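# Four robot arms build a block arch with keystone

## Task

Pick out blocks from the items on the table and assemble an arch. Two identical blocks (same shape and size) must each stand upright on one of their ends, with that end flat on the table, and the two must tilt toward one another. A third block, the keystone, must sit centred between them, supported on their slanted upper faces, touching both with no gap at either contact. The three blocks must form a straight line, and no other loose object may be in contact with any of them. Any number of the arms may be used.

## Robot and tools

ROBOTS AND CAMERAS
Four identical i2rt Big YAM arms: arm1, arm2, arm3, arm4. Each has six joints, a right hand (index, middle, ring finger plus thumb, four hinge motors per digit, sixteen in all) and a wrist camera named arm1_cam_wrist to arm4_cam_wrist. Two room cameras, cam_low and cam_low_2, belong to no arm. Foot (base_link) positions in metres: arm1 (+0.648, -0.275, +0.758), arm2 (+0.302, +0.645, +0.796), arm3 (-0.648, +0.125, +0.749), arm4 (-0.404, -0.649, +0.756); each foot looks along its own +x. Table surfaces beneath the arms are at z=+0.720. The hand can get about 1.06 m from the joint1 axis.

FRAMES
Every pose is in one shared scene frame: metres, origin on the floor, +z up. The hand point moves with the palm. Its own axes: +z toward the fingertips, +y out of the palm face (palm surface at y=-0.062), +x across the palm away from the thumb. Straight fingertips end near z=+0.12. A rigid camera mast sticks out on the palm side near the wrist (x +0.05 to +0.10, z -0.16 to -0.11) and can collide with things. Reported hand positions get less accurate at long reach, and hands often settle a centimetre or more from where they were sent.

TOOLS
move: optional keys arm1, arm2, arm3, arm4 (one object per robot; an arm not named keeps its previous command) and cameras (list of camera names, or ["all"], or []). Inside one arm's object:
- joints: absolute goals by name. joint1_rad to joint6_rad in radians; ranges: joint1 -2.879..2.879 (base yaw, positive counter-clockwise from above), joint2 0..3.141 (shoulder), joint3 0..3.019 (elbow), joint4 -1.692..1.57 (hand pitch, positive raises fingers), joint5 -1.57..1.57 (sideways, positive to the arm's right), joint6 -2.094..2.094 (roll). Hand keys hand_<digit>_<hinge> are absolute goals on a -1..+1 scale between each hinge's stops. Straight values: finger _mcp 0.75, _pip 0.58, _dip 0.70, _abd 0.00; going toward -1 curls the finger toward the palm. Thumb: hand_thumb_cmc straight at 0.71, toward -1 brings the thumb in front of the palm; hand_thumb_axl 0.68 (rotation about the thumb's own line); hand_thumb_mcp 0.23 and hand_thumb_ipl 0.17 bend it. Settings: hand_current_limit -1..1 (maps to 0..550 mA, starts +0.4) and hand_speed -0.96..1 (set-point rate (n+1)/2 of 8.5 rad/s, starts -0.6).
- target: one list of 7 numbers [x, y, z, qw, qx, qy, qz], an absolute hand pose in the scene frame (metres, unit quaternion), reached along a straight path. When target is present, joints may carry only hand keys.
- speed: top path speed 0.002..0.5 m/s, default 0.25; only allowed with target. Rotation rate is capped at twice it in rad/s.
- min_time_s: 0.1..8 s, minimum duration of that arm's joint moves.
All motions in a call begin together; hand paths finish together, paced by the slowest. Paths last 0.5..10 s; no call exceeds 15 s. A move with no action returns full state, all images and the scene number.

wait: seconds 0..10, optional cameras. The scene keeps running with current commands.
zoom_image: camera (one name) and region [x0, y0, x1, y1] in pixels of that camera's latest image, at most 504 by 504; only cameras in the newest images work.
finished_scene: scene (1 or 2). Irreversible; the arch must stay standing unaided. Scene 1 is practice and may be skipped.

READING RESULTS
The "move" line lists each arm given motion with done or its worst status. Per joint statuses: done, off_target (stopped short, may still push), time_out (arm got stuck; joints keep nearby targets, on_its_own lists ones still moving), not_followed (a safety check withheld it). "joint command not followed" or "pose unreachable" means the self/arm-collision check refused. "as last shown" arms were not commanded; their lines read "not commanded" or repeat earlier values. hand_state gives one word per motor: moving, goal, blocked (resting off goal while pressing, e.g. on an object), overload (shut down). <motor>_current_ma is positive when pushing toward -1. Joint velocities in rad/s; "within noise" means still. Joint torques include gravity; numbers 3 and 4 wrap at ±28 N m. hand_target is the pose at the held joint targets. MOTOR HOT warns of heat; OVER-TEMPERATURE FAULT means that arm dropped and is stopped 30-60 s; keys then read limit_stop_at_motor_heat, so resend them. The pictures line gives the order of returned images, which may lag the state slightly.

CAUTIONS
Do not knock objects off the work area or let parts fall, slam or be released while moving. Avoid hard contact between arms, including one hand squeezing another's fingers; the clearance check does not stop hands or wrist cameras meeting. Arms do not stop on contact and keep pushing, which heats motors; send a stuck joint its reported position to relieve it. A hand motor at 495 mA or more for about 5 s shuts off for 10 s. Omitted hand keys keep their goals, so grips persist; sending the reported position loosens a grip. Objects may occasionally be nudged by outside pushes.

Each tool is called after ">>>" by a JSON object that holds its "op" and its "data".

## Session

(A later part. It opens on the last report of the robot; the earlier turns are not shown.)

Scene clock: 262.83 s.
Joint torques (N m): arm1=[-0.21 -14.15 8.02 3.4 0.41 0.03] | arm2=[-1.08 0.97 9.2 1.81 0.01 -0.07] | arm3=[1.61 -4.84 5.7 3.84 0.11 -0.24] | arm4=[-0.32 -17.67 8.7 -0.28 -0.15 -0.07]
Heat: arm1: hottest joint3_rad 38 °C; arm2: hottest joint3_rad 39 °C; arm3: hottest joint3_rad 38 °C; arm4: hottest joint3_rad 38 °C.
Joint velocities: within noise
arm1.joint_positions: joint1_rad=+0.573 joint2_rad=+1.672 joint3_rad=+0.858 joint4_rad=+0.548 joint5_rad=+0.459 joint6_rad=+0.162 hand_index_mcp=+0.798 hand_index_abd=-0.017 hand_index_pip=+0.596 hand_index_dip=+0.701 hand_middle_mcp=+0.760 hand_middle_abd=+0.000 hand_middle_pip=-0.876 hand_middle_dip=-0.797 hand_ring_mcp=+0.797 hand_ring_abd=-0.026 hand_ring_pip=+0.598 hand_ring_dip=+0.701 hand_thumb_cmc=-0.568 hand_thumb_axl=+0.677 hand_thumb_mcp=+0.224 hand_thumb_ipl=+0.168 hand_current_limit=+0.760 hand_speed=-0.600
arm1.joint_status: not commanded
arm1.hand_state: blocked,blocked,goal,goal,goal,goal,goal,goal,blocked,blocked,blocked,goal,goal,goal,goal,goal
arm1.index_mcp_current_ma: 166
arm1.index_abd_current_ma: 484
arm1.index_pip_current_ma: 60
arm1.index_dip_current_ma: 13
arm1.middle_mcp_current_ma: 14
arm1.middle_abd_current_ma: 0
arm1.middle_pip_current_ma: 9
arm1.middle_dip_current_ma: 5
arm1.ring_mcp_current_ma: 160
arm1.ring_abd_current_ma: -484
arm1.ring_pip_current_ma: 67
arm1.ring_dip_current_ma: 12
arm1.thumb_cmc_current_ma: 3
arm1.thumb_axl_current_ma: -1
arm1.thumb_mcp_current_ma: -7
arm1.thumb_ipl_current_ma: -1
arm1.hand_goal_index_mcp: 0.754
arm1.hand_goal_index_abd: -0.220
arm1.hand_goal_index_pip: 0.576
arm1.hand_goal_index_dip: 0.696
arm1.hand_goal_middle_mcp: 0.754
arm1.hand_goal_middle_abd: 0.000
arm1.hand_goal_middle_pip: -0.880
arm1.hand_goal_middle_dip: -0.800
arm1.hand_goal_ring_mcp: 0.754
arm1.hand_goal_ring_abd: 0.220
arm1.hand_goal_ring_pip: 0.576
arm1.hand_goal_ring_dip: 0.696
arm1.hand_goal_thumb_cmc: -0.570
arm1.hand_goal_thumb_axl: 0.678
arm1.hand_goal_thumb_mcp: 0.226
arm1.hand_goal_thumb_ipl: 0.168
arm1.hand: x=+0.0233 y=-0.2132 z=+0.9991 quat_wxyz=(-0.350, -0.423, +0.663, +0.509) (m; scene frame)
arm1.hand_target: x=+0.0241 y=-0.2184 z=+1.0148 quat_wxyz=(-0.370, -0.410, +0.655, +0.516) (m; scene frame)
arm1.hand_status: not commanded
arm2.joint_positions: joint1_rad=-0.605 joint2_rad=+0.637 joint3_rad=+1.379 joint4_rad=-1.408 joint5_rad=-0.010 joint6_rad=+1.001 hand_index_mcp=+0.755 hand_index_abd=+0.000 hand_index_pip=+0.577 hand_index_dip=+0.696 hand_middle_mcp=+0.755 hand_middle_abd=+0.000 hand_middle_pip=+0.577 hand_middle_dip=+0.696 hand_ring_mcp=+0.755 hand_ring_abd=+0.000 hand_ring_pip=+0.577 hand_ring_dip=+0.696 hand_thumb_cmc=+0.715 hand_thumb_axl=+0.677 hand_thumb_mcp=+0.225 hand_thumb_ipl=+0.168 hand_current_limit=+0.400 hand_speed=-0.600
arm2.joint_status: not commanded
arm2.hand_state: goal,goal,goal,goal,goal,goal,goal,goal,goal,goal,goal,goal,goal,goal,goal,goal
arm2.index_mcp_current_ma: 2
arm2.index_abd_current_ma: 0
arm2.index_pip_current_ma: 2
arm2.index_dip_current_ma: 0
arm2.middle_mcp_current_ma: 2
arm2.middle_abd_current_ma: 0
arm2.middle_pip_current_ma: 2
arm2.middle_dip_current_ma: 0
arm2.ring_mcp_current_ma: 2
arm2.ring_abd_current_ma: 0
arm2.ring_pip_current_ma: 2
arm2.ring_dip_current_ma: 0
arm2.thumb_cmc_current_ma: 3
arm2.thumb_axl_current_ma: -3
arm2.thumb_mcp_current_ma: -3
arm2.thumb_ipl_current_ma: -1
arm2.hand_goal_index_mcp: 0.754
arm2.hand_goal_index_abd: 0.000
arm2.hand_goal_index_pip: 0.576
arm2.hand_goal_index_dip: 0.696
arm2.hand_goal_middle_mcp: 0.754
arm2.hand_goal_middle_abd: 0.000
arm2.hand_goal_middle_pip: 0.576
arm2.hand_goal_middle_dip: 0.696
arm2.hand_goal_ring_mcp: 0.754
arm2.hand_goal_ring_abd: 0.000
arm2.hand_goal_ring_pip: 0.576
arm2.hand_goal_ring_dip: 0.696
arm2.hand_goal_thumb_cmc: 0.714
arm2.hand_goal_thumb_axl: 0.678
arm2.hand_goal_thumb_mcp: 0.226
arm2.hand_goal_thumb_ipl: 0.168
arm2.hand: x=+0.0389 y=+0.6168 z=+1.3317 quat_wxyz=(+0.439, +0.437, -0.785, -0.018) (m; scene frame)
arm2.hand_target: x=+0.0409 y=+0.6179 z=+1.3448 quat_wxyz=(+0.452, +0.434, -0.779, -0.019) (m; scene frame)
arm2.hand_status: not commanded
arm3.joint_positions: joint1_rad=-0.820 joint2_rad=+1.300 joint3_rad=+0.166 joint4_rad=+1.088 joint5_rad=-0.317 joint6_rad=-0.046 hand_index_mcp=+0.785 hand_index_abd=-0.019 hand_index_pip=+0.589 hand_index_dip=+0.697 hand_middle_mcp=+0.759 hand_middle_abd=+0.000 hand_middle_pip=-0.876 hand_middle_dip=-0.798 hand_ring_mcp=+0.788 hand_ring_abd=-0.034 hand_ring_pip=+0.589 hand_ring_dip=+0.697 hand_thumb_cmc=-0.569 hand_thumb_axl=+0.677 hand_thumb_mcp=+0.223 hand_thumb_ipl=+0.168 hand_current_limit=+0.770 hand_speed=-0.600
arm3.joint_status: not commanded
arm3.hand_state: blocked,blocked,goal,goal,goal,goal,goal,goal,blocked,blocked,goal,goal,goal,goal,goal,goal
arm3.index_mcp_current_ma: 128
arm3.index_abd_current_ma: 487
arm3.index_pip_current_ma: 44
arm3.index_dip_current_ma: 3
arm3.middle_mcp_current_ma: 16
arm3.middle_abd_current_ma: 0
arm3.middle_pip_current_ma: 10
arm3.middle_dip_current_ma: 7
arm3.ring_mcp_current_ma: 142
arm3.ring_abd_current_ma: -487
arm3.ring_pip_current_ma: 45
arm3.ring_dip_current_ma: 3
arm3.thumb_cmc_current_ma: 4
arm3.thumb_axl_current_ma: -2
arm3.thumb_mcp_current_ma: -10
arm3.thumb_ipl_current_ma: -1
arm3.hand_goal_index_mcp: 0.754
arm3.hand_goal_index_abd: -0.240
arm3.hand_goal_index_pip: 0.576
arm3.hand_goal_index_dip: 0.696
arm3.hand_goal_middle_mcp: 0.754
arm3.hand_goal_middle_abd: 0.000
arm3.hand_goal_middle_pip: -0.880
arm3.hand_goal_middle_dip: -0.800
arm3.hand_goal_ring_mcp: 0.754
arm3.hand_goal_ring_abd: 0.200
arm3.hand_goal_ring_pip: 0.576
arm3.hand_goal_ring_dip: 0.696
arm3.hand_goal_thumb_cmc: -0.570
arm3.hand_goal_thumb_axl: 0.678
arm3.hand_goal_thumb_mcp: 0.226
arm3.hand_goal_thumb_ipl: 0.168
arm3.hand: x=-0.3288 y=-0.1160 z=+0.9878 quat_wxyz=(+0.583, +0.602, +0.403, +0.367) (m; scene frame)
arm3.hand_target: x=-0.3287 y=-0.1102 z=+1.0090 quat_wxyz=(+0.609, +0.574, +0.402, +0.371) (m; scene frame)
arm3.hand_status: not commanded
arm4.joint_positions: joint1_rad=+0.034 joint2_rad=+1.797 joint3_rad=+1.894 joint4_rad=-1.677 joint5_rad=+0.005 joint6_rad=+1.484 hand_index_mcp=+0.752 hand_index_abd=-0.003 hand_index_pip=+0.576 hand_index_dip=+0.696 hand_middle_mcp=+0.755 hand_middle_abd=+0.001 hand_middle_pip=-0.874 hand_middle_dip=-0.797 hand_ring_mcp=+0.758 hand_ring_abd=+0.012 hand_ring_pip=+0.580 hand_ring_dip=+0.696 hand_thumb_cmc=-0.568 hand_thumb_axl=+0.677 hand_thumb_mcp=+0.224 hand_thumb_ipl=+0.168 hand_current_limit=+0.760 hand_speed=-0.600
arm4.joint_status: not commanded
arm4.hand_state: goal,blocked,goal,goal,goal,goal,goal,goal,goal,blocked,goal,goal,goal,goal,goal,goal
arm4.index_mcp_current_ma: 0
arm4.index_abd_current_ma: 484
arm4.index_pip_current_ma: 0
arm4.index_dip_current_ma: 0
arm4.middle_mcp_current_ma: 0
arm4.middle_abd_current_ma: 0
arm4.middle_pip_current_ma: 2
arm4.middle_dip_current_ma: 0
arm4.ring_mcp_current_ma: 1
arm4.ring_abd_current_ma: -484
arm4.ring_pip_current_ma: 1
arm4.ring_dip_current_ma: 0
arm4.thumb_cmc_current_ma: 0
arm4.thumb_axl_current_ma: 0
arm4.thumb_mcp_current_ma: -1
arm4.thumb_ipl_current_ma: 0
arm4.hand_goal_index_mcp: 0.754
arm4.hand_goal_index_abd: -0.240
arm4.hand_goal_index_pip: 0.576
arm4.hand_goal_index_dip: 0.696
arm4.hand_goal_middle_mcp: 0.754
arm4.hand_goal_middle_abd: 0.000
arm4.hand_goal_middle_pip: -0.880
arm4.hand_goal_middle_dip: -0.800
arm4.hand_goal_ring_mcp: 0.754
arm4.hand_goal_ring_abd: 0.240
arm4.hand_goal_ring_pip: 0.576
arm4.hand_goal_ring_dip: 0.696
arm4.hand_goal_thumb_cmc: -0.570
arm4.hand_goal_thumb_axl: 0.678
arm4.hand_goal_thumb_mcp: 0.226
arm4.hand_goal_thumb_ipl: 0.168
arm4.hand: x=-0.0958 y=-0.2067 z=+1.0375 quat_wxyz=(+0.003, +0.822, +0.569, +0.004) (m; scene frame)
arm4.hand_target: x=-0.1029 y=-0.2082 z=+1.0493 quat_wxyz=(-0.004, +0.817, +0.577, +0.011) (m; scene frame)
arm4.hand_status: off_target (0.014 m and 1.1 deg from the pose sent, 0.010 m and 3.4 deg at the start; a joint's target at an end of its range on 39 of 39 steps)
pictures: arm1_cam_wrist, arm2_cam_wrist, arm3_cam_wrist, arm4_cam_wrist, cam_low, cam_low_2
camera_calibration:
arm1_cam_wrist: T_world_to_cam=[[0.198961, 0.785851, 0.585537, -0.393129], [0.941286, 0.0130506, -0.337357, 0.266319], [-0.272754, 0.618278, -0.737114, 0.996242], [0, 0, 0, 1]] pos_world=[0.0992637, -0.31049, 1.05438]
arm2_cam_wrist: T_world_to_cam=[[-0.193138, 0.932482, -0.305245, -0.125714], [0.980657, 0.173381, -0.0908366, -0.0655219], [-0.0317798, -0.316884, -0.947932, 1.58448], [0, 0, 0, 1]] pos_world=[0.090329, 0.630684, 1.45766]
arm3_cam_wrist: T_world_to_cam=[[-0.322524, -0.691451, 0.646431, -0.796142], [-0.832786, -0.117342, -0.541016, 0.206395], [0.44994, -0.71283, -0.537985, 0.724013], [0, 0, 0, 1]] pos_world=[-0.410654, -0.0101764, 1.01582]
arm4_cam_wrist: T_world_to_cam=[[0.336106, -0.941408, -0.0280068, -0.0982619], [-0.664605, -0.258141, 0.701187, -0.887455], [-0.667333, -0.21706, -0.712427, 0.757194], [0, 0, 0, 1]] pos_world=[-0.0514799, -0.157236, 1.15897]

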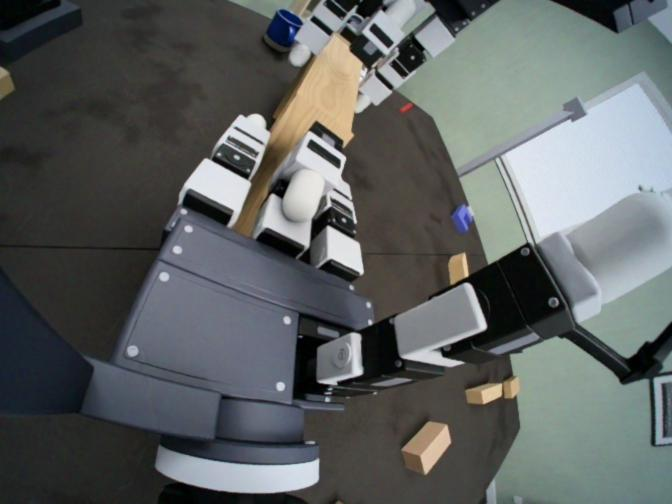

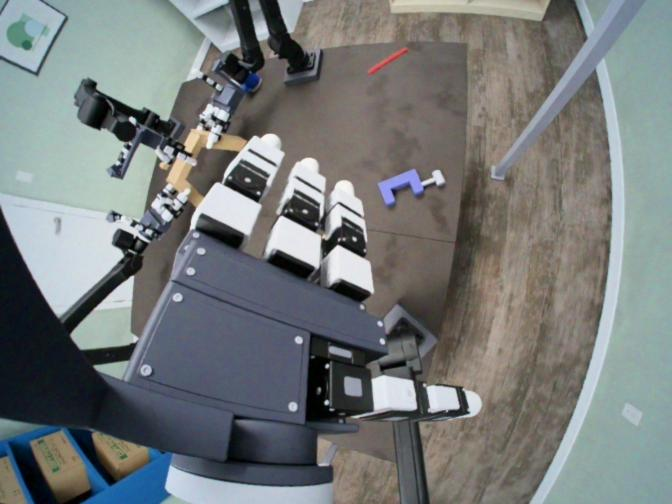

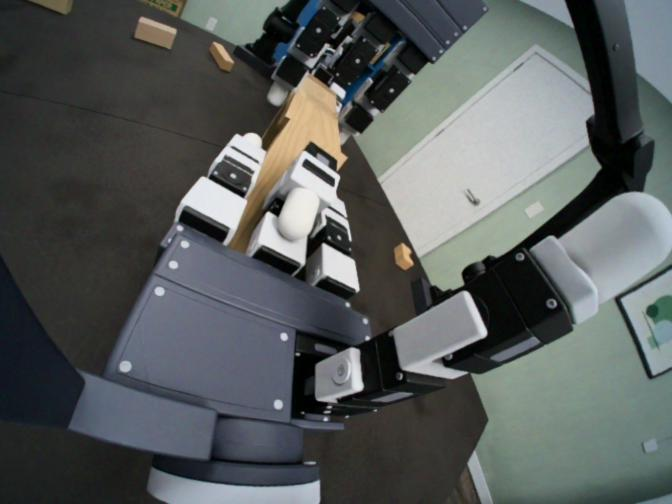

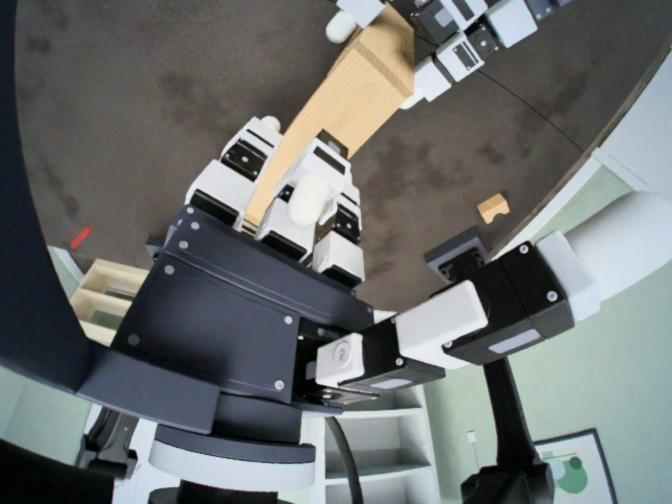

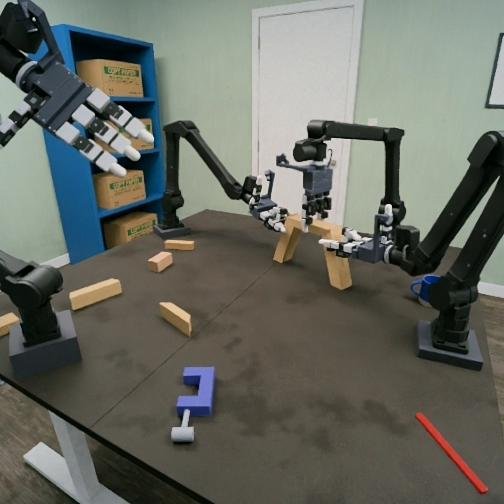

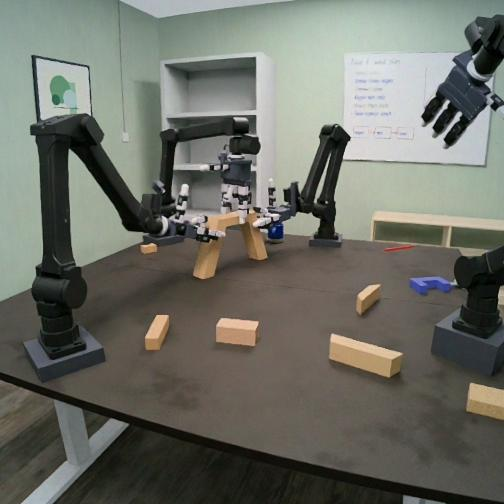

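>>> {"op": "move", "data": {"arm4": {"target": [-0.103, -0.208, 1.082, 0, 0.8171, 0.5764, 0], "speed": 0.05}, "cameras": ["cam_low", "cam_low_2"]}}

>>> {"op": "zoom_image", "data": {"camera": "cam_low_2", "region": [205, 185, 265, 245]}}

>>> {"op": "zoom_image", "data": {"camera": "cam_low", "region": [280, 190, 340, 250]}}

Scene clock: 283.27 s.
Joint torques (N m): arm1=[-0.21 -14.15 8.03 3.38 0.41 0.03] | arm2=[-1.03 0.97 9.21 1.83 0.01 -0.07] | arm3=[1.61 -4.89 5.67 3.85 0.11 -0.24] | arm4=[-0.21 -18.14 11.1 -0.21 0.18 -0.06]
Heat: arm1: hottest joint3_rad 37 °C; arm2: hottest joint3_rad 39 °C; arm3: hottest joint3_rad 38 °C; arm4: hottest joint3_rad 36 °C.
move: arm4 off_target
Joint velocities: within noise
arm1, arm2, arm3: as last shown
arm3.hand: x=-0.3287 y=-0.1159 z=+0.9878 quat_wxyz=(+0.583, +0.602, +0.403, +0.367) (m; scene frame)
arm3.hand_target: x=-0.3288 y=-0.1103 z=+1.0090 quat_wxyz=(+0.609, +0.574, +0.402, +0.371) (m; scene frame)
arm4.joint_positions: joint1_rad=+0.038 joint2_rad=+1.770 joint3_rad=+1.894 joint4_rad=-1.677 joint5_rad=+0.009 joint6_rad=+1.480 hand_index_mcp=+0.752 hand_index_abd=-0.003 hand_index_pip=+0.576 hand_index_dip=+0.696 hand_middle_mcp=+0.755 hand_middle_abd=+0.001 hand_middle_pip=-0.874 hand_middle_dip=-0.797 hand_ring_mcp=+0.758 hand_ring_abd=+0.012 hand_ring_pip=+0.580 hand_ring_dip=+0.696 hand_thumb_cmc=-0.568 hand_thumb_axl=+0.677 hand_thumb_mcp=+0.224 hand_thumb_ipl=+0.168 hand_current_limit=+0.760 hand_speed=-0.600
arm4.joint_status: not commanded
arm4.hand_state: goal,blocked,goal,goal,goal,goal,goal,goal,goal,blocked,goal,goal,goal,goal,goal,goal
arm4.index_mcp_current_ma: 0
arm4.index_abd_current_ma: 484
arm4.index_pip_current_ma: 0
arm4.index_dip_current_ma: 0
arm4.middle_mcp_current_ma: 0
arm4.middle_abd_current_ma: 0
arm4.middle_pip_current_ma: 2
arm4.middle_dip_current_ma: 0
arm4.ring_mcp_current_ma: 1
arm4.ring_abd_current_ma: -484
arm4.ring_pip_current_ma: 1
arm4.ring_dip_current_ma: 0
arm4.thumb_cmc_current_ma: 0
arm4.thumb_axl_current_ma: 0
arm4.thumb_mcp_current_ma: -1
arm4.thumb_ipl_current_ma: 0
arm4.hand_goal_index_mcp: 0.754
arm4.hand_goal_index_abd: -0.240
arm4.hand_goal_index_pip: 0.576
arm4.hand_goal_index_dip: 0.696
arm4.hand_goal_middle_mcp: 0.754
arm4.hand_goal_middle_abd: 0.000
arm4.hand_goal_middle_pip: -0.880
arm4.hand_goal_middle_dip: -0.800
arm4.hand_goal_ring_mcp: 0.754
arm4.hand_goal_ring_abd: 0.240
arm4.hand_goal_ring_pip: 0.576
arm4.hand_goal_ring_dip: 0.696
arm4.hand_goal_thumb_cmc: -0.570
arm4.hand_goal_thumb_axl: 0.678
arm4.hand_goal_thumb_mcp: 0.226
arm4.hand_goal_thumb_ipl: 0.168
arm4.hand: x=-0.0984 y=-0.2097 z=+1.0521 quat_wxyz=(-0.002, +0.820, +0.572, +0.017) (m; scene frame)
arm4.hand_target: x=-0.1034 y=-0.2091 z=+1.0809 quat_wxyz=(-0.015, +0.814, +0.579, +0.044) (m; scene frame)
arm4.hand_status: off_target (0.030 m and 2.1 deg from the pose sent, 0.045 m and 1.1 deg at the start; a joint's target at an end of its range on 38 of 38 steps)
pictures: cam_low, cam_low_2

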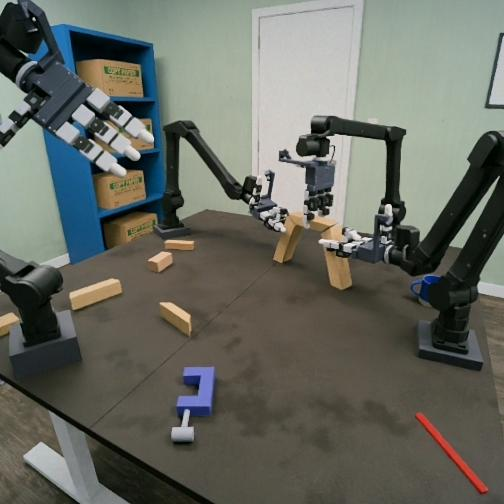

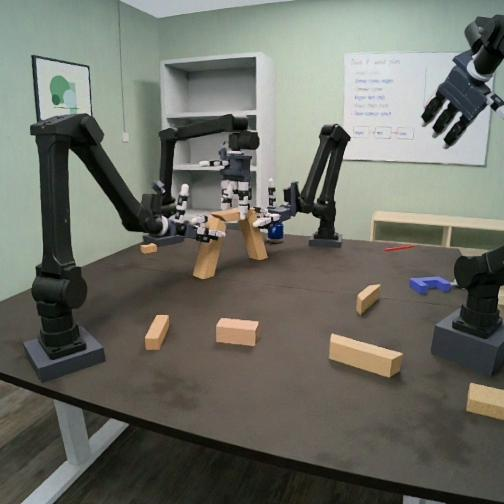

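Scaled by 8.400 from the camera's 504x504 image, which has a finer 720x720 frame.

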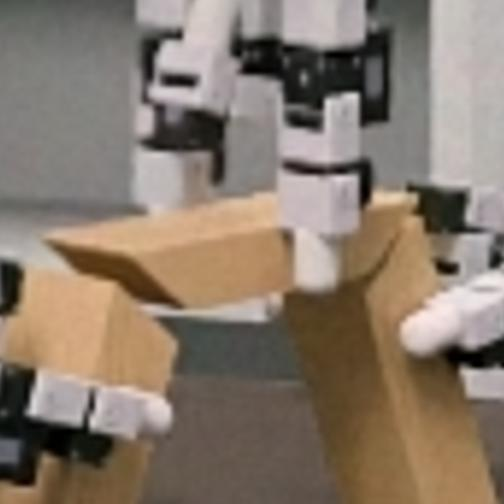

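Scaled by 8.400 from the camera's 504x504 image, which has a finer 720x720 frame.

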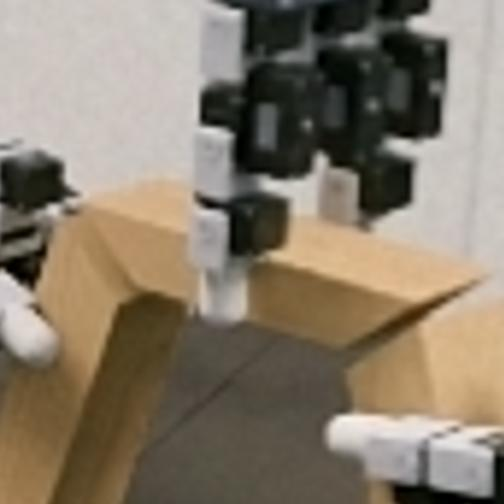

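>>> {"op": "move", "data": {"arm4": {"target": [-0.108, -0.206, 1.110, 0, 0.8171, 0.5764, 0], "speed": 0.05}}}

Scene clock: 285.23 s.
Joint torques (N m): arm1=[-0.26 -14.15 8.03 3.4 0.4 0.03] | arm2=[-1.03 0.97 9.2 1.83 0.01 -0.06] | arm3=[1.55 -4.89 5.68 3.82 0.11 -0.24] | arm4=[-0.21 -18.08 13.37 -0.18 0.2 0.01]
Heat: arm1: hottest joint3_rad 37 °C; arm2: hottest joint3_rad 39 °C; arm3: hottest joint3_rad 38 °C; arm4: hottest joint3_rad 36 °C.
move: arm4 off_target
Joint velocities: within noise
arm1, arm2, arm3: as last shown
arm4.joint_positions: joint1_rad=+0.051 joint2_rad=+1.741 joint3_rad=+1.894 joint4_rad=-1.677 joint5_rad=+0.021 joint6_rad=+1.480 hand_index_mcp=+0.752 hand_index_abd=-0.003 hand_index_pip=+0.576 hand_index_dip=+0.696 hand_middle_mcp=+0.755 hand_middle_abd=+0.001 hand_middle_pip=-0.874 hand_middle_dip=-0.797 hand_ring_mcp=+0.758 hand_ring_abd=+0.012 hand_ring_pip=+0.580 hand_ring_dip=+0.696 hand_thumb_cmc=-0.568 hand_thumb_axl=+0.677 hand_thumb_mcp=+0.224 hand_thumb_ipl=+0.168 hand_current_limit=+0.760 hand_speed=-0.600
arm4.joint_status: not commanded
arm4.hand_state: goal,blocked,goal,goal,goal,goal,goal,goal,goal,blocked,goal,goal,goal,goal,goal,goal
arm4.index_mcp_current_ma: 0
arm4.index_abd_current_ma: 484
arm4.index_pip_current_ma: 0
arm4.index_dip_current_ma: 0
arm4.middle_mcp_current_ma: 0
arm4.middle_abd_current_ma: 0
arm4.middle_pip_current_ma: 2
arm4.middle_dip_current_ma: 0
arm4.ring_mcp_current_ma: 1
arm4.ring_abd_current_ma: -484
arm4.ring_pip_current_ma: 1
arm4.ring_dip_current_ma: 0
arm4.thumb_cmc_current_ma: 0
arm4.thumb_axl_current_ma: 0
arm4.thumb_mcp_current_ma: -1
arm4.thumb_ipl_current_ma: 0
arm4.hand_goal_index_mcp: 0.754
arm4.hand_goal_index_abd: -0.240
arm4.hand_goal_index_pip: 0.576
arm4.hand_goal_index_dip: 0.696
arm4.hand_goal_middle_mcp: 0.754
arm4.hand_goal_middle_abd: 0.000
arm4.hand_goal_middle_pip: -0.880
arm4.hand_goal_middle_dip: -0.800
arm4.hand_goal_ring_mcp: 0.754
arm4.hand_goal_ring_abd: 0.240
arm4.hand_goal_ring_pip: 0.576
arm4.hand_goal_ring_dip: 0.696
arm4.hand_goal_thumb_cmc: -0.570
arm4.hand_goal_thumb_axl: 0.678
arm4.hand_goal_thumb_mcp: 0.226
arm4.hand_goal_thumb_ipl: 0.168
arm4.hand: x=-0.1048 y=-0.2108 z=+1.0674 quat_wxyz=(-0.004, +0.816, +0.577, +0.032) (m; scene frame)
arm4.hand_target: x=-0.1089 y=-0.2082 z=+1.1085 quat_wxyz=(-0.025, +0.811, +0.580, +0.072) (m; scene frame)
arm4.hand_status: off_target (0.043 m and 3.7 deg from the pose sent, 0.059 m and 2.1 deg at the start; a joint's target at an end of its range on 43 of 43 steps)
pictures: none

>>> {"op": "move", "data": {"arm4": {"target": [-0.108, -0.206, 1.125, 0, 0.8171, 0.5764, 0], "speed": 0.04}, "cameras": ["cam_low", "cam_low_2"]}}

>>> {"op": "zoom_image", "data": {"camera": "cam_low_2", "region": [205, 185, 265, 245]}}

Scene clock: 288.03 s.
Joint torques (N m): arm1=[-0.21 -14.15 8.05 3.4 0.4 0.03] | arm2=[-1.08 0.97 9.2 1.83 0.01 -0.07] | arm3=[1.61 -4.84 5.68 3.84 0.11 -0.23] | arm4=[-0.15 -17.9 14.64 -0.14 0.2 -0.02]
Heat: arm1: hottest joint3_rad 37 °C; arm2: hottest joint3_rad 39 °C; arm3: hottest joint3_rad 38 °C; arm4: hottest joint3_rad 36 °C.
move: arm4 off_target
Joint velocities: within noise
arm1, arm2, arm3: as last shown
arm4.joint_positions: joint1_rad=+0.053 joint2_rad=+1.726 joint3_rad=+1.894 joint4_rad=-1.677 joint5_rad=+0.028 joint6_rad=+1.480 hand_index_mcp=+0.752 hand_index_abd=-0.003 hand_index_pip=+0.576 hand_index_dip=+0.696 hand_middle_mcp=+0.755 hand_middle_abd=+0.001 hand_middle_pip=-0.874 hand_middle_dip=-0.797 hand_ring_mcp=+0.758 hand_ring_abd=+0.012 hand_ring_pip=+0.580 hand_ring_dip=+0.696 hand_thumb_cmc=-0.568 hand_thumb_axl=+0.677 hand_thumb_mcp=+0.224 hand_thumb_ipl=+0.168 hand_current_limit=+0.760 hand_speed=-0.600
arm4.joint_status: not commanded
arm4.hand_state: goal,blocked,goal,goal,goal,goal,goal,goal,goal,blocked,goal,goal,goal,goal,goal,goal
arm4.index_mcp_current_ma: 0
arm4.index_abd_current_ma: 484
arm4.index_pip_current_ma: 0
arm4.index_dip_current_ma: 0
arm4.middle_mcp_current_ma: 0
arm4.middle_abd_current_ma: 0
arm4.middle_pip_current_ma: 2
arm4.middle_dip_current_ma: 0
arm4.ring_mcp_current_ma: 1
arm4.ring_abd_current_ma: -484
arm4.ring_pip_current_ma: 1
arm4.ring_dip_current_ma: 0
arm4.thumb_cmc_current_ma: 0
arm4.thumb_axl_current_ma: 0
arm4.thumb_mcp_current_ma: -1
arm4.thumb_ipl_current_ma: 0
arm4.hand_goal_index_mcp: 0.754
arm4.hand_goal_index_abd: -0.240
arm4.hand_goal_index_pip: 0.576
arm4.hand_goal_index_dip: 0.696
arm4.hand_goal_middle_mcp: 0.754
arm4.hand_goal_middle_abd: 0.000
arm4.hand_goal_middle_pip: -0.880
arm4.hand_goal_middle_dip: -0.800
arm4.hand_goal_ring_mcp: 0.754
arm4.hand_goal_ring_abd: 0.240
arm4.hand_goal_ring_pip: 0.576
arm4.hand_goal_ring_dip: 0.696
arm4.hand_goal_thumb_cmc: -0.570
arm4.hand_goal_thumb_axl: 0.678
arm4.hand_goal_thumb_mcp: 0.226
arm4.hand_goal_thumb_ipl: 0.168
arm4.hand: x=-0.1054 y=-0.2134 z=+1.0755 quat_wxyz=(-0.005, +0.815, +0.577, +0.040) (m; scene frame)
arm4.hand_target: x=-0.1093 y=-0.2092 z=+1.1234 quat_wxyz=(-0.030, +0.809, +0.581, +0.088) (m; scene frame)
arm4.hand_status: off_target (0.050 m and 4.7 deg from the pose sent, 0.058 m and 3.7 deg at the start; a joint's target at an end of its range on 72 of 73 steps)
pictures: cam_low, cam_low_2

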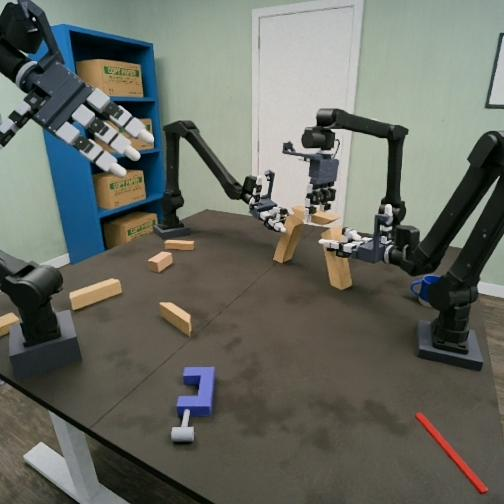

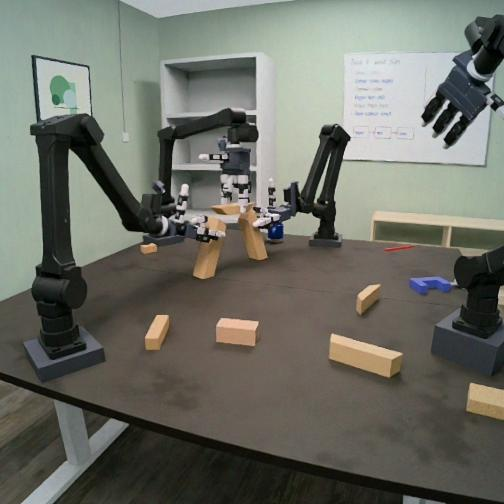

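Scaled by 8.400 from the camera's 504x504 image, which has a finer 720x720 frame.

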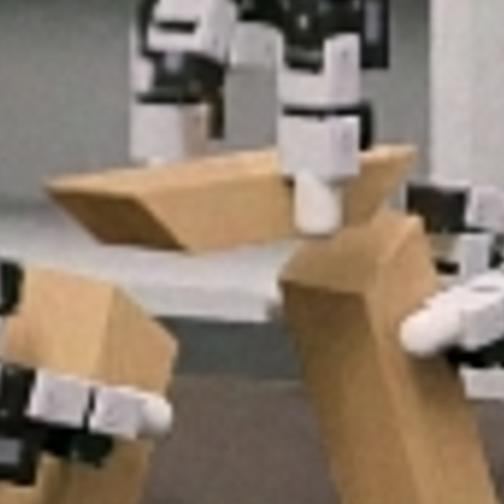

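>>> {"op": "zoom_image", "data": {"camera": "cam_low_2", "region": [208, 200, 238, 230]}}

>>> {"op": "zoom_image", "data": {"camera": "cam_low", "region": [285, 198, 315, 228]}}

>>> {"op": "zoom_image", "data": {"camera": "cam_low", "region": [312, 208, 342, 238]}}

>>> {"op": "zoom_image", "data": {"camera": "cam_low_2", "region": [236, 198, 266, 228]}}

Scaled by 16.800 from the camera's 504x504 image, which has a finer 720x720 frame.

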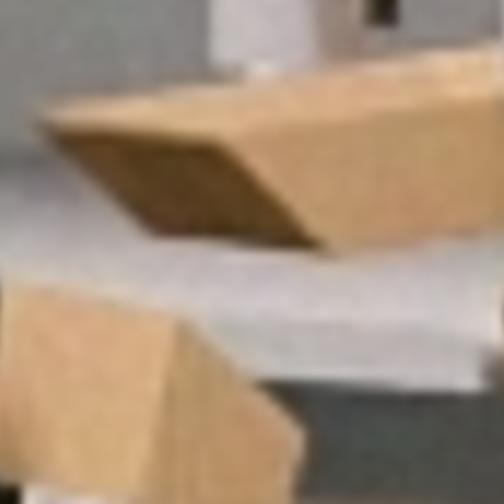

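Scaled by 16.800 from the camera's 504x504 image, which has a finer 720x720 frame.

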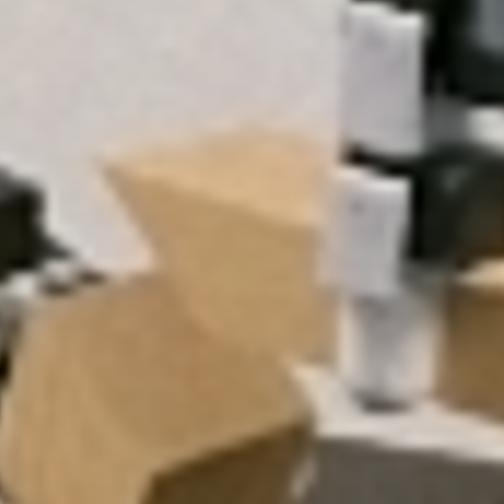

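Scaled by 16.800 from the camera's 504x504 image, which has a finer 720x720 frame.

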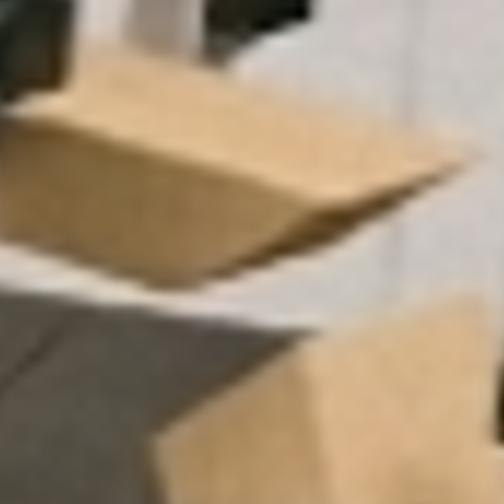

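Scaled by 16.800 from the camera's 504x504 image, which has a finer 720x720 frame.

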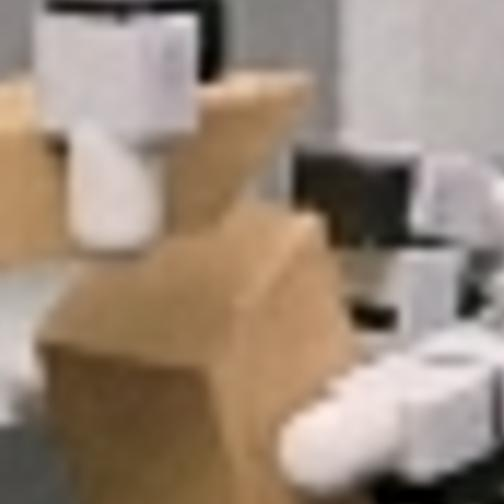

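>>> {"op": "move", "data": {"arm1": {"target": [0.0241, -0.2185, 1.033, -0.3700, -0.4095, 0.6545, 0.5165], "speed": 0.04}, "cameras": ["cam_low", "cam_low_2"]}}

>>> {"op": "zoom_image", "data": {"camera": "cam_low_2", "region": [180, 190, 280, 290]}}

Scene clock: 291.57 s.
Joint torques (N m): arm1=[-0.26 -16.32 9.18 2.37 0.39 0.02] | arm2=[-1.08 1.03 9.21 1.83 0.01 -0.06] | arm3=[1.67 -4.89 5.67 3.84 0.11 -0.24] | arm4=[-0.21 -18.02 14.64 -0.16 0.21 -0.02]
Heat: arm1: hottest joint3_rad 37 °C; arm2: hottest joint3_rad 39 °C; arm3: hottest joint3_rad 38 °C; arm4: hottest joint3_rad 36 °C.
move: arm1 off_target
Joint velocities: within noise
arm1.joint_positions: joint1_rad=+0.573 joint2_rad=+1.660 joint3_rad=+0.858 joint4_rad=+0.523 joint5_rad=+0.459 joint6_rad=+0.162 hand_index_mcp=+0.798 hand_index_abd=-0.017 hand_index_pip=+0.596 hand_index_dip=+0.701 hand_middle_mcp=+0.760 hand_middle_abd=+0.000 hand_middle_pip=-0.876 hand_middle_dip=-0.797 hand_ring_mcp=+0.797 hand_ring_abd=-0.026 hand_ring_pip=+0.598 hand_ring_dip=+0.701 hand_thumb_cmc=-0.568 hand_thumb_axl=+0.677 hand_thumb_mcp=+0.224 hand_thumb_ipl=+0.168 hand_current_limit=+0.760 hand_speed=-0.600
arm1.joint_status: not commanded
arm1.hand_state: blocked,blocked,goal,goal,goal,goal,goal,goal,blocked,blocked,blocked,goal,goal,goal,goal,goal
arm1.index_mcp_current_ma: 166
arm1.index_abd_current_ma: 484
arm1.index_pip_current_ma: 60
arm1.index_dip_current_ma: 13
arm1.middle_mcp_current_ma: 14
arm1.middle_abd_current_ma: 0
arm1.middle_pip_current_ma: 9
arm1.middle_dip_current_ma: 5
arm1.ring_mcp_current_ma: 160
arm1.ring_abd_current_ma: -484
arm1.ring_pip_current_ma: 67
arm1.ring_dip_current_ma: 12
arm1.thumb_cmc_current_ma: 3
arm1.thumb_axl_current_ma: -1
arm1.thumb_mcp_current_ma: -7
arm1.thumb_ipl_current_ma: -1
arm1.hand_goal_index_mcp: 0.754
arm1.hand_goal_index_abd: -0.220
arm1.hand_goal_index_pip: 0.576
arm1.hand_goal_index_dip: 0.696
arm1.hand_goal_middle_mcp: 0.754
arm1.hand_goal_middle_abd: 0.000
arm1.hand_goal_middle_pip: -0.880
arm1.hand_goal_middle_dip: -0.800
arm1.hand_goal_ring_mcp: 0.754
arm1.hand_goal_ring_abd: 0.220
arm1.hand_goal_ring_pip: 0.576
arm1.hand_goal_ring_dip: 0.696
arm1.hand_goal_thumb_cmc: -0.570
arm1.hand_goal_thumb_axl: 0.678
arm1.hand_goal_thumb_mcp: 0.226
arm1.hand_goal_thumb_ipl: 0.168
arm1.hand: x=+0.0241 y=-0.2131 z=+1.0002 quat_wxyz=(-0.345, -0.427, +0.665, +0.507) (m; scene frame)
arm1.hand_target: x=+0.0246 y=-0.2183 z=+1.0326 quat_wxyz=(-0.370, -0.410, +0.655, +0.516) (m; scene frame)
arm1.hand_status: off_target (0.033 m and 3.9 deg from the pose sent, 0.034 m and 3.1 deg at the start)
arm2, arm3, arm4: as last shown
pictures: cam_low, cam_low_2

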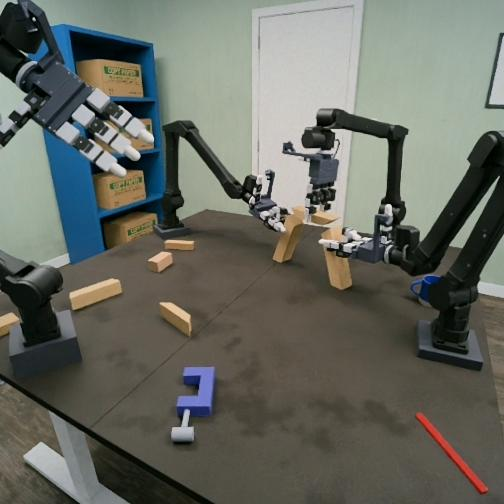

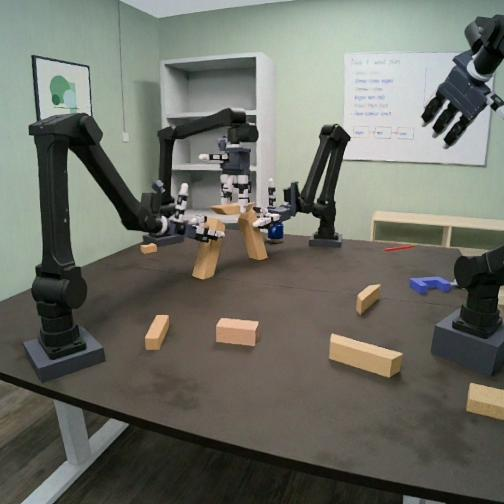

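Scaled by 5.040 from the camera's 504x504 image, which has a finer 720x720 frame.

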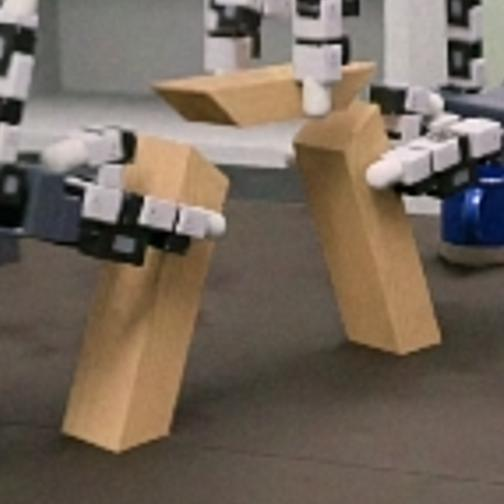

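>>> {"op": "move", "data": {"arm1": {"target": [0.0241, -0.2185, 1.048, -0.3700, -0.4095, 0.6545, 0.5165], "speed": 0.04}}}

Scene clock: 292.90 s.
Joint torques (N m): arm1=[-0.38 -16.79 10.3 2.59 0.39 0.03] | arm2=[-1.03 1.03 9.21 1.83 0.01 -0.07] | arm3=[1.61 -4.89 5.68 3.82 0.11 -0.23] | arm4=[-0.09 -18.02 14.65 -0.18 0.22 -0.02]
Heat: arm1: hottest joint3_rad 37 °C; arm2: hottest joint3_rad 39 °C; arm3: hottest joint3_rad 38 °C; arm4: hottest joint3_rad 36 °C.
move: arm1 off_target
Joint velocities: within noise
arm1.joint_positions: joint1_rad=+0.574 joint2_rad=+1.637 joint3_rad=+0.858 joint4_rad=+0.474 joint5_rad=+0.459 joint6_rad=+0.162 hand_index_mcp=+0.798 hand_index_abd=-0.017 hand_index_pip=+0.596 hand_index_dip=+0.701 hand_middle_mcp=+0.760 hand_middle_abd=+0.000 hand_middle_pip=-0.876 hand_middle_dip=-0.797 hand_ring_mcp=+0.797 hand_ring_abd=-0.026 hand_ring_pip=+0.598 hand_ring_dip=+0.701 hand_thumb_cmc=-0.568 hand_thumb_axl=+0.677 hand_thumb_mcp=+0.224 hand_thumb_ipl=+0.168 hand_current_limit=+0.760 hand_speed=-0.600
arm1.joint_status: not commanded
arm1.hand_state: blocked,blocked,goal,goal,goal,goal,goal,goal,blocked,blocked,blocked,goal,goal,goal,goal,goal
arm1.index_mcp_current_ma: 166
arm1.index_abd_current_ma: 484
arm1.index_pip_current_ma: 60
arm1.index_dip_current_ma: 13
arm1.middle_mcp_current_ma: 14
arm1.middle_abd_current_ma: 0
arm1.middle_pip_current_ma: 9
arm1.middle_dip_current_ma: 5
arm1.ring_mcp_current_ma: 160
arm1.ring_abd_current_ma: -484
arm1.ring_pip_current_ma: 67
arm1.ring_dip_current_ma: 12
arm1.thumb_cmc_current_ma: 3
arm1.thumb_axl_current_ma: -1
arm1.thumb_mcp_current_ma: -7
arm1.thumb_ipl_current_ma: -1
arm1.hand_goal_index_mcp: 0.754
arm1.hand_goal_index_abd: -0.220
arm1.hand_goal_index_pip: 0.576
arm1.hand_goal_index_dip: 0.696
arm1.hand_goal_middle_mcp: 0.754
arm1.hand_goal_middle_abd: 0.000
arm1.hand_goal_middle_pip: -0.880
arm1.hand_goal_middle_dip: -0.800
arm1.hand_goal_ring_mcp: 0.754
arm1.hand_goal_ring_abd: 0.220
arm1.hand_goal_ring_pip: 0.576
arm1.hand_goal_ring_dip: 0.696
arm1.hand_goal_thumb_cmc: -0.570
arm1.hand_goal_thumb_axl: 0.678
arm1.hand_goal_thumb_mcp: 0.226
arm1.hand_goal_thumb_ipl: 0.168
arm1.hand: x=+0.0260 y=-0.2135 z=+1.0030 quat_wxyz=(-0.336, -0.434, +0.669, +0.502) (m; scene frame)
arm1.hand_target: x=+0.0255 y=-0.2182 z=+1.0474 quat_wxyz=(-0.370, -0.410, +0.655, +0.516) (m; scene frame)
arm1.hand_status: off_target (0.045 m and 5.3 deg from the pose sent, 0.048 m and 3.9 deg at the start)
arm2, arm3, arm4: as last shown
pictures: none

>>> {"op": "move", "data": {"arm1": {"target": [0.0241, -0.2185, 1.060, -0.3700, -0.4095, 0.6545, 0.5165], "speed": 0.04}, "cameras": ["cam_low_2"]}}

>>> {"op": "zoom_image", "data": {"camera": "cam_low_2", "region": [180, 190, 280, 290]}}

Scene clock: 294.57 s.
Joint torques (N m): arm1=[-0.38 -17.14 11.23 2.81 0.39 0.03] | arm2=[-1.08 1.08 9.2 1.83 0.01 -0.06] | arm3=[1.61 -4.89 5.7 3.84 0.11 -0.23] | arm4=[-0.21 -17.96 14.64 -0.17 0.21 -0.02]
Heat: arm1: hottest joint3_rad 37 °C; arm2: hottest joint3_rad 39 °C; arm3: hottest joint3_rad 38 °C; arm4: hottest joint3_rad 36 °C.
move: arm1 off_target
Joint velocities: within noise
arm1.joint_positions: joint1_rad=+0.574 joint2_rad=+1.618 joint3_rad=+0.858 joint4_rad=+0.435 joint5_rad=+0.459 joint6_rad=+0.162 hand_index_mcp=+0.800 hand_index_abd=-0.017 hand_index_pip=+0.596 hand_index_dip=+0.701 hand_middle_mcp=+0.760 hand_middle_abd=+0.000 hand_middle_pip=-0.876 hand_middle_dip=-0.797 hand_ring_mcp=+0.797 hand_ring_abd=-0.026 hand_ring_pip=+0.598 hand_ring_dip=+0.701 hand_thumb_cmc=-0.568 hand_thumb_axl=+0.677 hand_thumb_mcp=+0.224 hand_thumb_ipl=+0.168 hand_current_limit=+0.760 hand_speed=-0.600
arm1.joint_status: not commanded
arm1.hand_state: blocked,blocked,goal,goal,goal,goal,goal,goal,blocked,blocked,blocked,goal,goal,goal,goal,goal
arm1.index_mcp_current_ma: 172
arm1.index_abd_current_ma: 484
arm1.index_pip_current_ma: 60
arm1.index_dip_current_ma: 13
arm1.middle_mcp_current_ma: 14
arm1.middle_abd_current_ma: 0
arm1.middle_pip_current_ma: 9
arm1.middle_dip_current_ma: 5
arm1.ring_mcp_current_ma: 160
arm1.ring_abd_current_ma: -484
arm1.ring_pip_current_ma: 67
arm1.ring_dip_current_ma: 12
arm1.thumb_cmc_current_ma: 3
arm1.thumb_axl_current_ma: -1
arm1.thumb_mcp_current_ma: -7
arm1.thumb_ipl_current_ma: -1
arm1.hand_goal_index_mcp: 0.754
arm1.hand_goal_index_abd: -0.220
arm1.hand_goal_index_pip: 0.576
arm1.hand_goal_index_dip: 0.696
arm1.hand_goal_middle_mcp: 0.754
arm1.hand_goal_middle_abd: 0.000
arm1.hand_goal_middle_pip: -0.880
arm1.hand_goal_middle_dip: -0.800
arm1.hand_goal_ring_mcp: 0.754
arm1.hand_goal_ring_abd: 0.220
arm1.hand_goal_ring_pip: 0.576
arm1.hand_goal_ring_dip: 0.696
arm1.hand_goal_thumb_cmc: -0.570
arm1.hand_goal_thumb_axl: 0.678
arm1.hand_goal_thumb_mcp: 0.226
arm1.hand_goal_thumb_ipl: 0.168
arm1.hand: x=+0.0279 y=-0.2134 z=+1.0054 quat_wxyz=(-0.329, -0.439, +0.672, +0.498) (m; scene frame)
arm1.hand_target: x=+0.0264 y=-0.2181 z=+1.0591 quat_wxyz=(-0.370, -0.410, +0.655, +0.516) (m; scene frame)
arm1.hand_status: off_target (0.055 m and 6.4 deg from the pose sent, 0.057 m and 5.3 deg at the start)
arm2, arm3, arm4: as last shown
pictures: cam_low_2

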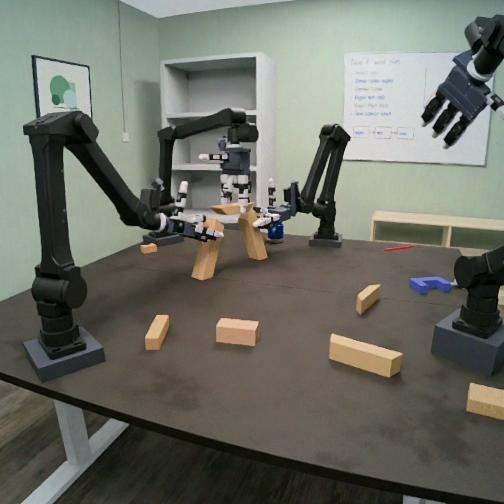

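Scaled by 5.040 from the camera's 504x504 image, which has a finer 720x720 frame.

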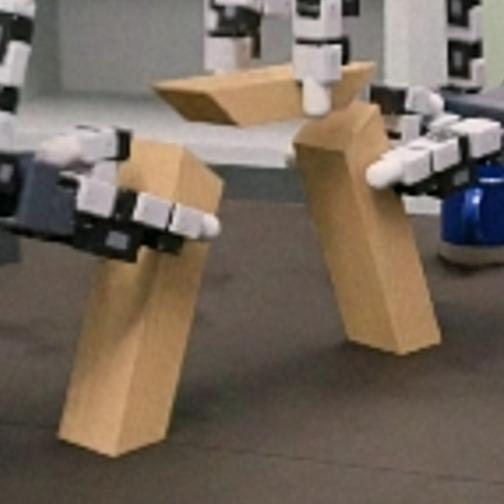

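>>> {"op": "move", "data": {"arm1": {"joints": {"joint3_rad": 0.97}, "min_time_s": 1.5}, "cameras": ["cam_low_2"]}}

>>> {"op": "zoom_image", "data": {"camera": "cam_low_2", "region": [180, 190, 280, 290]}}

Scene clock: 296.93 s.
Joint torques (N m): arm1=[-0.38 -17.03 15.64 2.89 0.38 0.03] | arm2=[-1.08 1.03 9.21 1.81 0.01 -0.07] | arm3=[1.61 -4.89 5.68 3.82 0.11 -0.24] | arm4=[-0.15 -18.02 14.64 -0.17 0.21 -0.02]
Heat: arm1: hottest joint3_rad 38 °C; arm2: hottest joint3_rad 39 °C; arm3: hottest joint3_rad 38 °C; arm4: hottest joint3_rad 37 °C.
move: arm1 done
Joint velocities: within noise
arm1.joint_positions: joint1_rad=+0.574 joint2_rad=+1.616 joint3_rad=+0.881 joint4_rad=+0.433 joint5_rad=+0.459 joint6_rad=+0.162 hand_index_mcp=+0.800 hand_index_abd=-0.017 hand_index_pip=+0.596 hand_index_dip=+0.701 hand_middle_mcp=+0.760 hand_middle_abd=+0.000 hand_middle_pip=-0.876 hand_middle_dip=-0.797 hand_ring_mcp=+0.797 hand_ring_abd=-0.026 hand_ring_pip=+0.598 hand_ring_dip=+0.701 hand_thumb_cmc=-0.568 hand_thumb_axl=+0.677 hand_thumb_mcp=+0.224 hand_thumb_ipl=+0.168 hand_current_limit=+0.760 hand_speed=-0.600
arm1.joint_status: all done
arm1.hand_state: blocked,blocked,blocked,goal,goal,goal,goal,goal,blocked,blocked,blocked,goal,goal,goal,goal,goal
arm1.index_mcp_current_ma: 173
arm1.index_abd_current_ma: 484
arm1.index_pip_current_ma: 61
arm1.index_dip_current_ma: 13
arm1.middle_mcp_current_ma: 14
arm1.middle_abd_current_ma: 0
arm1.middle_pip_current_ma: 9
arm1.middle_dip_current_ma: 5
arm1.ring_mcp_current_ma: 160
arm1.ring_abd_current_ma: -484
arm1.ring_pip_current_ma: 67
arm1.ring_dip_current_ma: 12
arm1.thumb_cmc_current_ma: 3
arm1.thumb_axl_current_ma: -1
arm1.thumb_mcp_current_ma: -7
arm1.thumb_ipl_current_ma: -1
arm1.hand_goal_index_mcp: 0.754
arm1.hand_goal_index_abd: -0.220
arm1.hand_goal_index_pip: 0.576
arm1.hand_goal_index_dip: 0.696
arm1.hand_goal_middle_mcp: 0.754
arm1.hand_goal_middle_abd: 0.000
arm1.hand_goal_middle_pip: -0.880
arm1.hand_goal_middle_dip: -0.800
arm1.hand_goal_ring_mcp: 0.754
arm1.hand_goal_ring_abd: 0.220
arm1.hand_goal_ring_pip: 0.576
arm1.hand_goal_ring_dip: 0.696
arm1.hand_goal_thumb_cmc: -0.570
arm1.hand_goal_thumb_axl: 0.678
arm1.hand_goal_thumb_mcp: 0.226
arm1.hand_goal_thumb_ipl: 0.168
arm1.hand: x=+0.0222 y=-0.2139 z=+1.0175 quat_wxyz=(-0.337, -0.433, +0.668, +0.502) (m; scene frame)
arm1.hand_target: x=+0.0127 y=-0.2195 z=+1.0980 quat_wxyz=(-0.395, -0.390, +0.642, +0.529) (m; scene frame)
arm1.hand_status: not commanded
arm2, arm3, arm4: as last shown
pictures: cam_low_2

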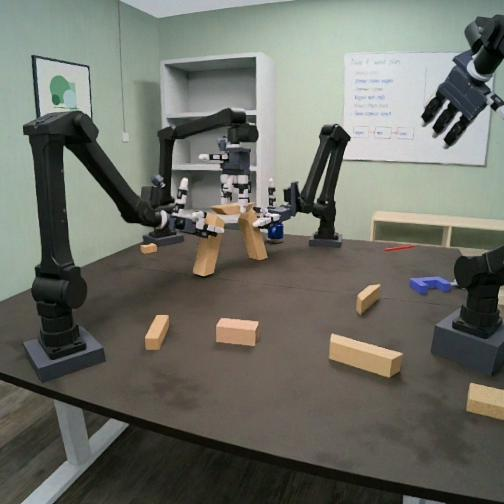

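Scaled by 5.040 from the camera's 504x504 image, which has a finer 720x720 frame.

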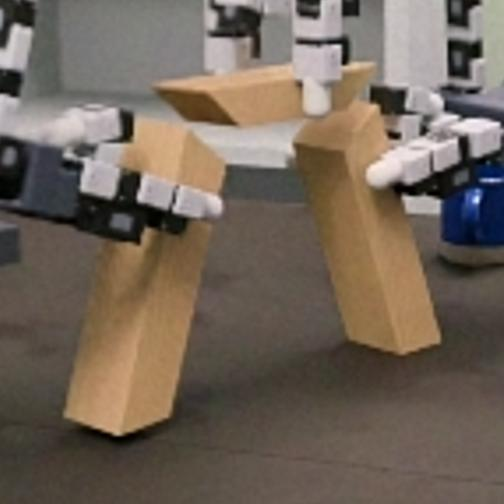

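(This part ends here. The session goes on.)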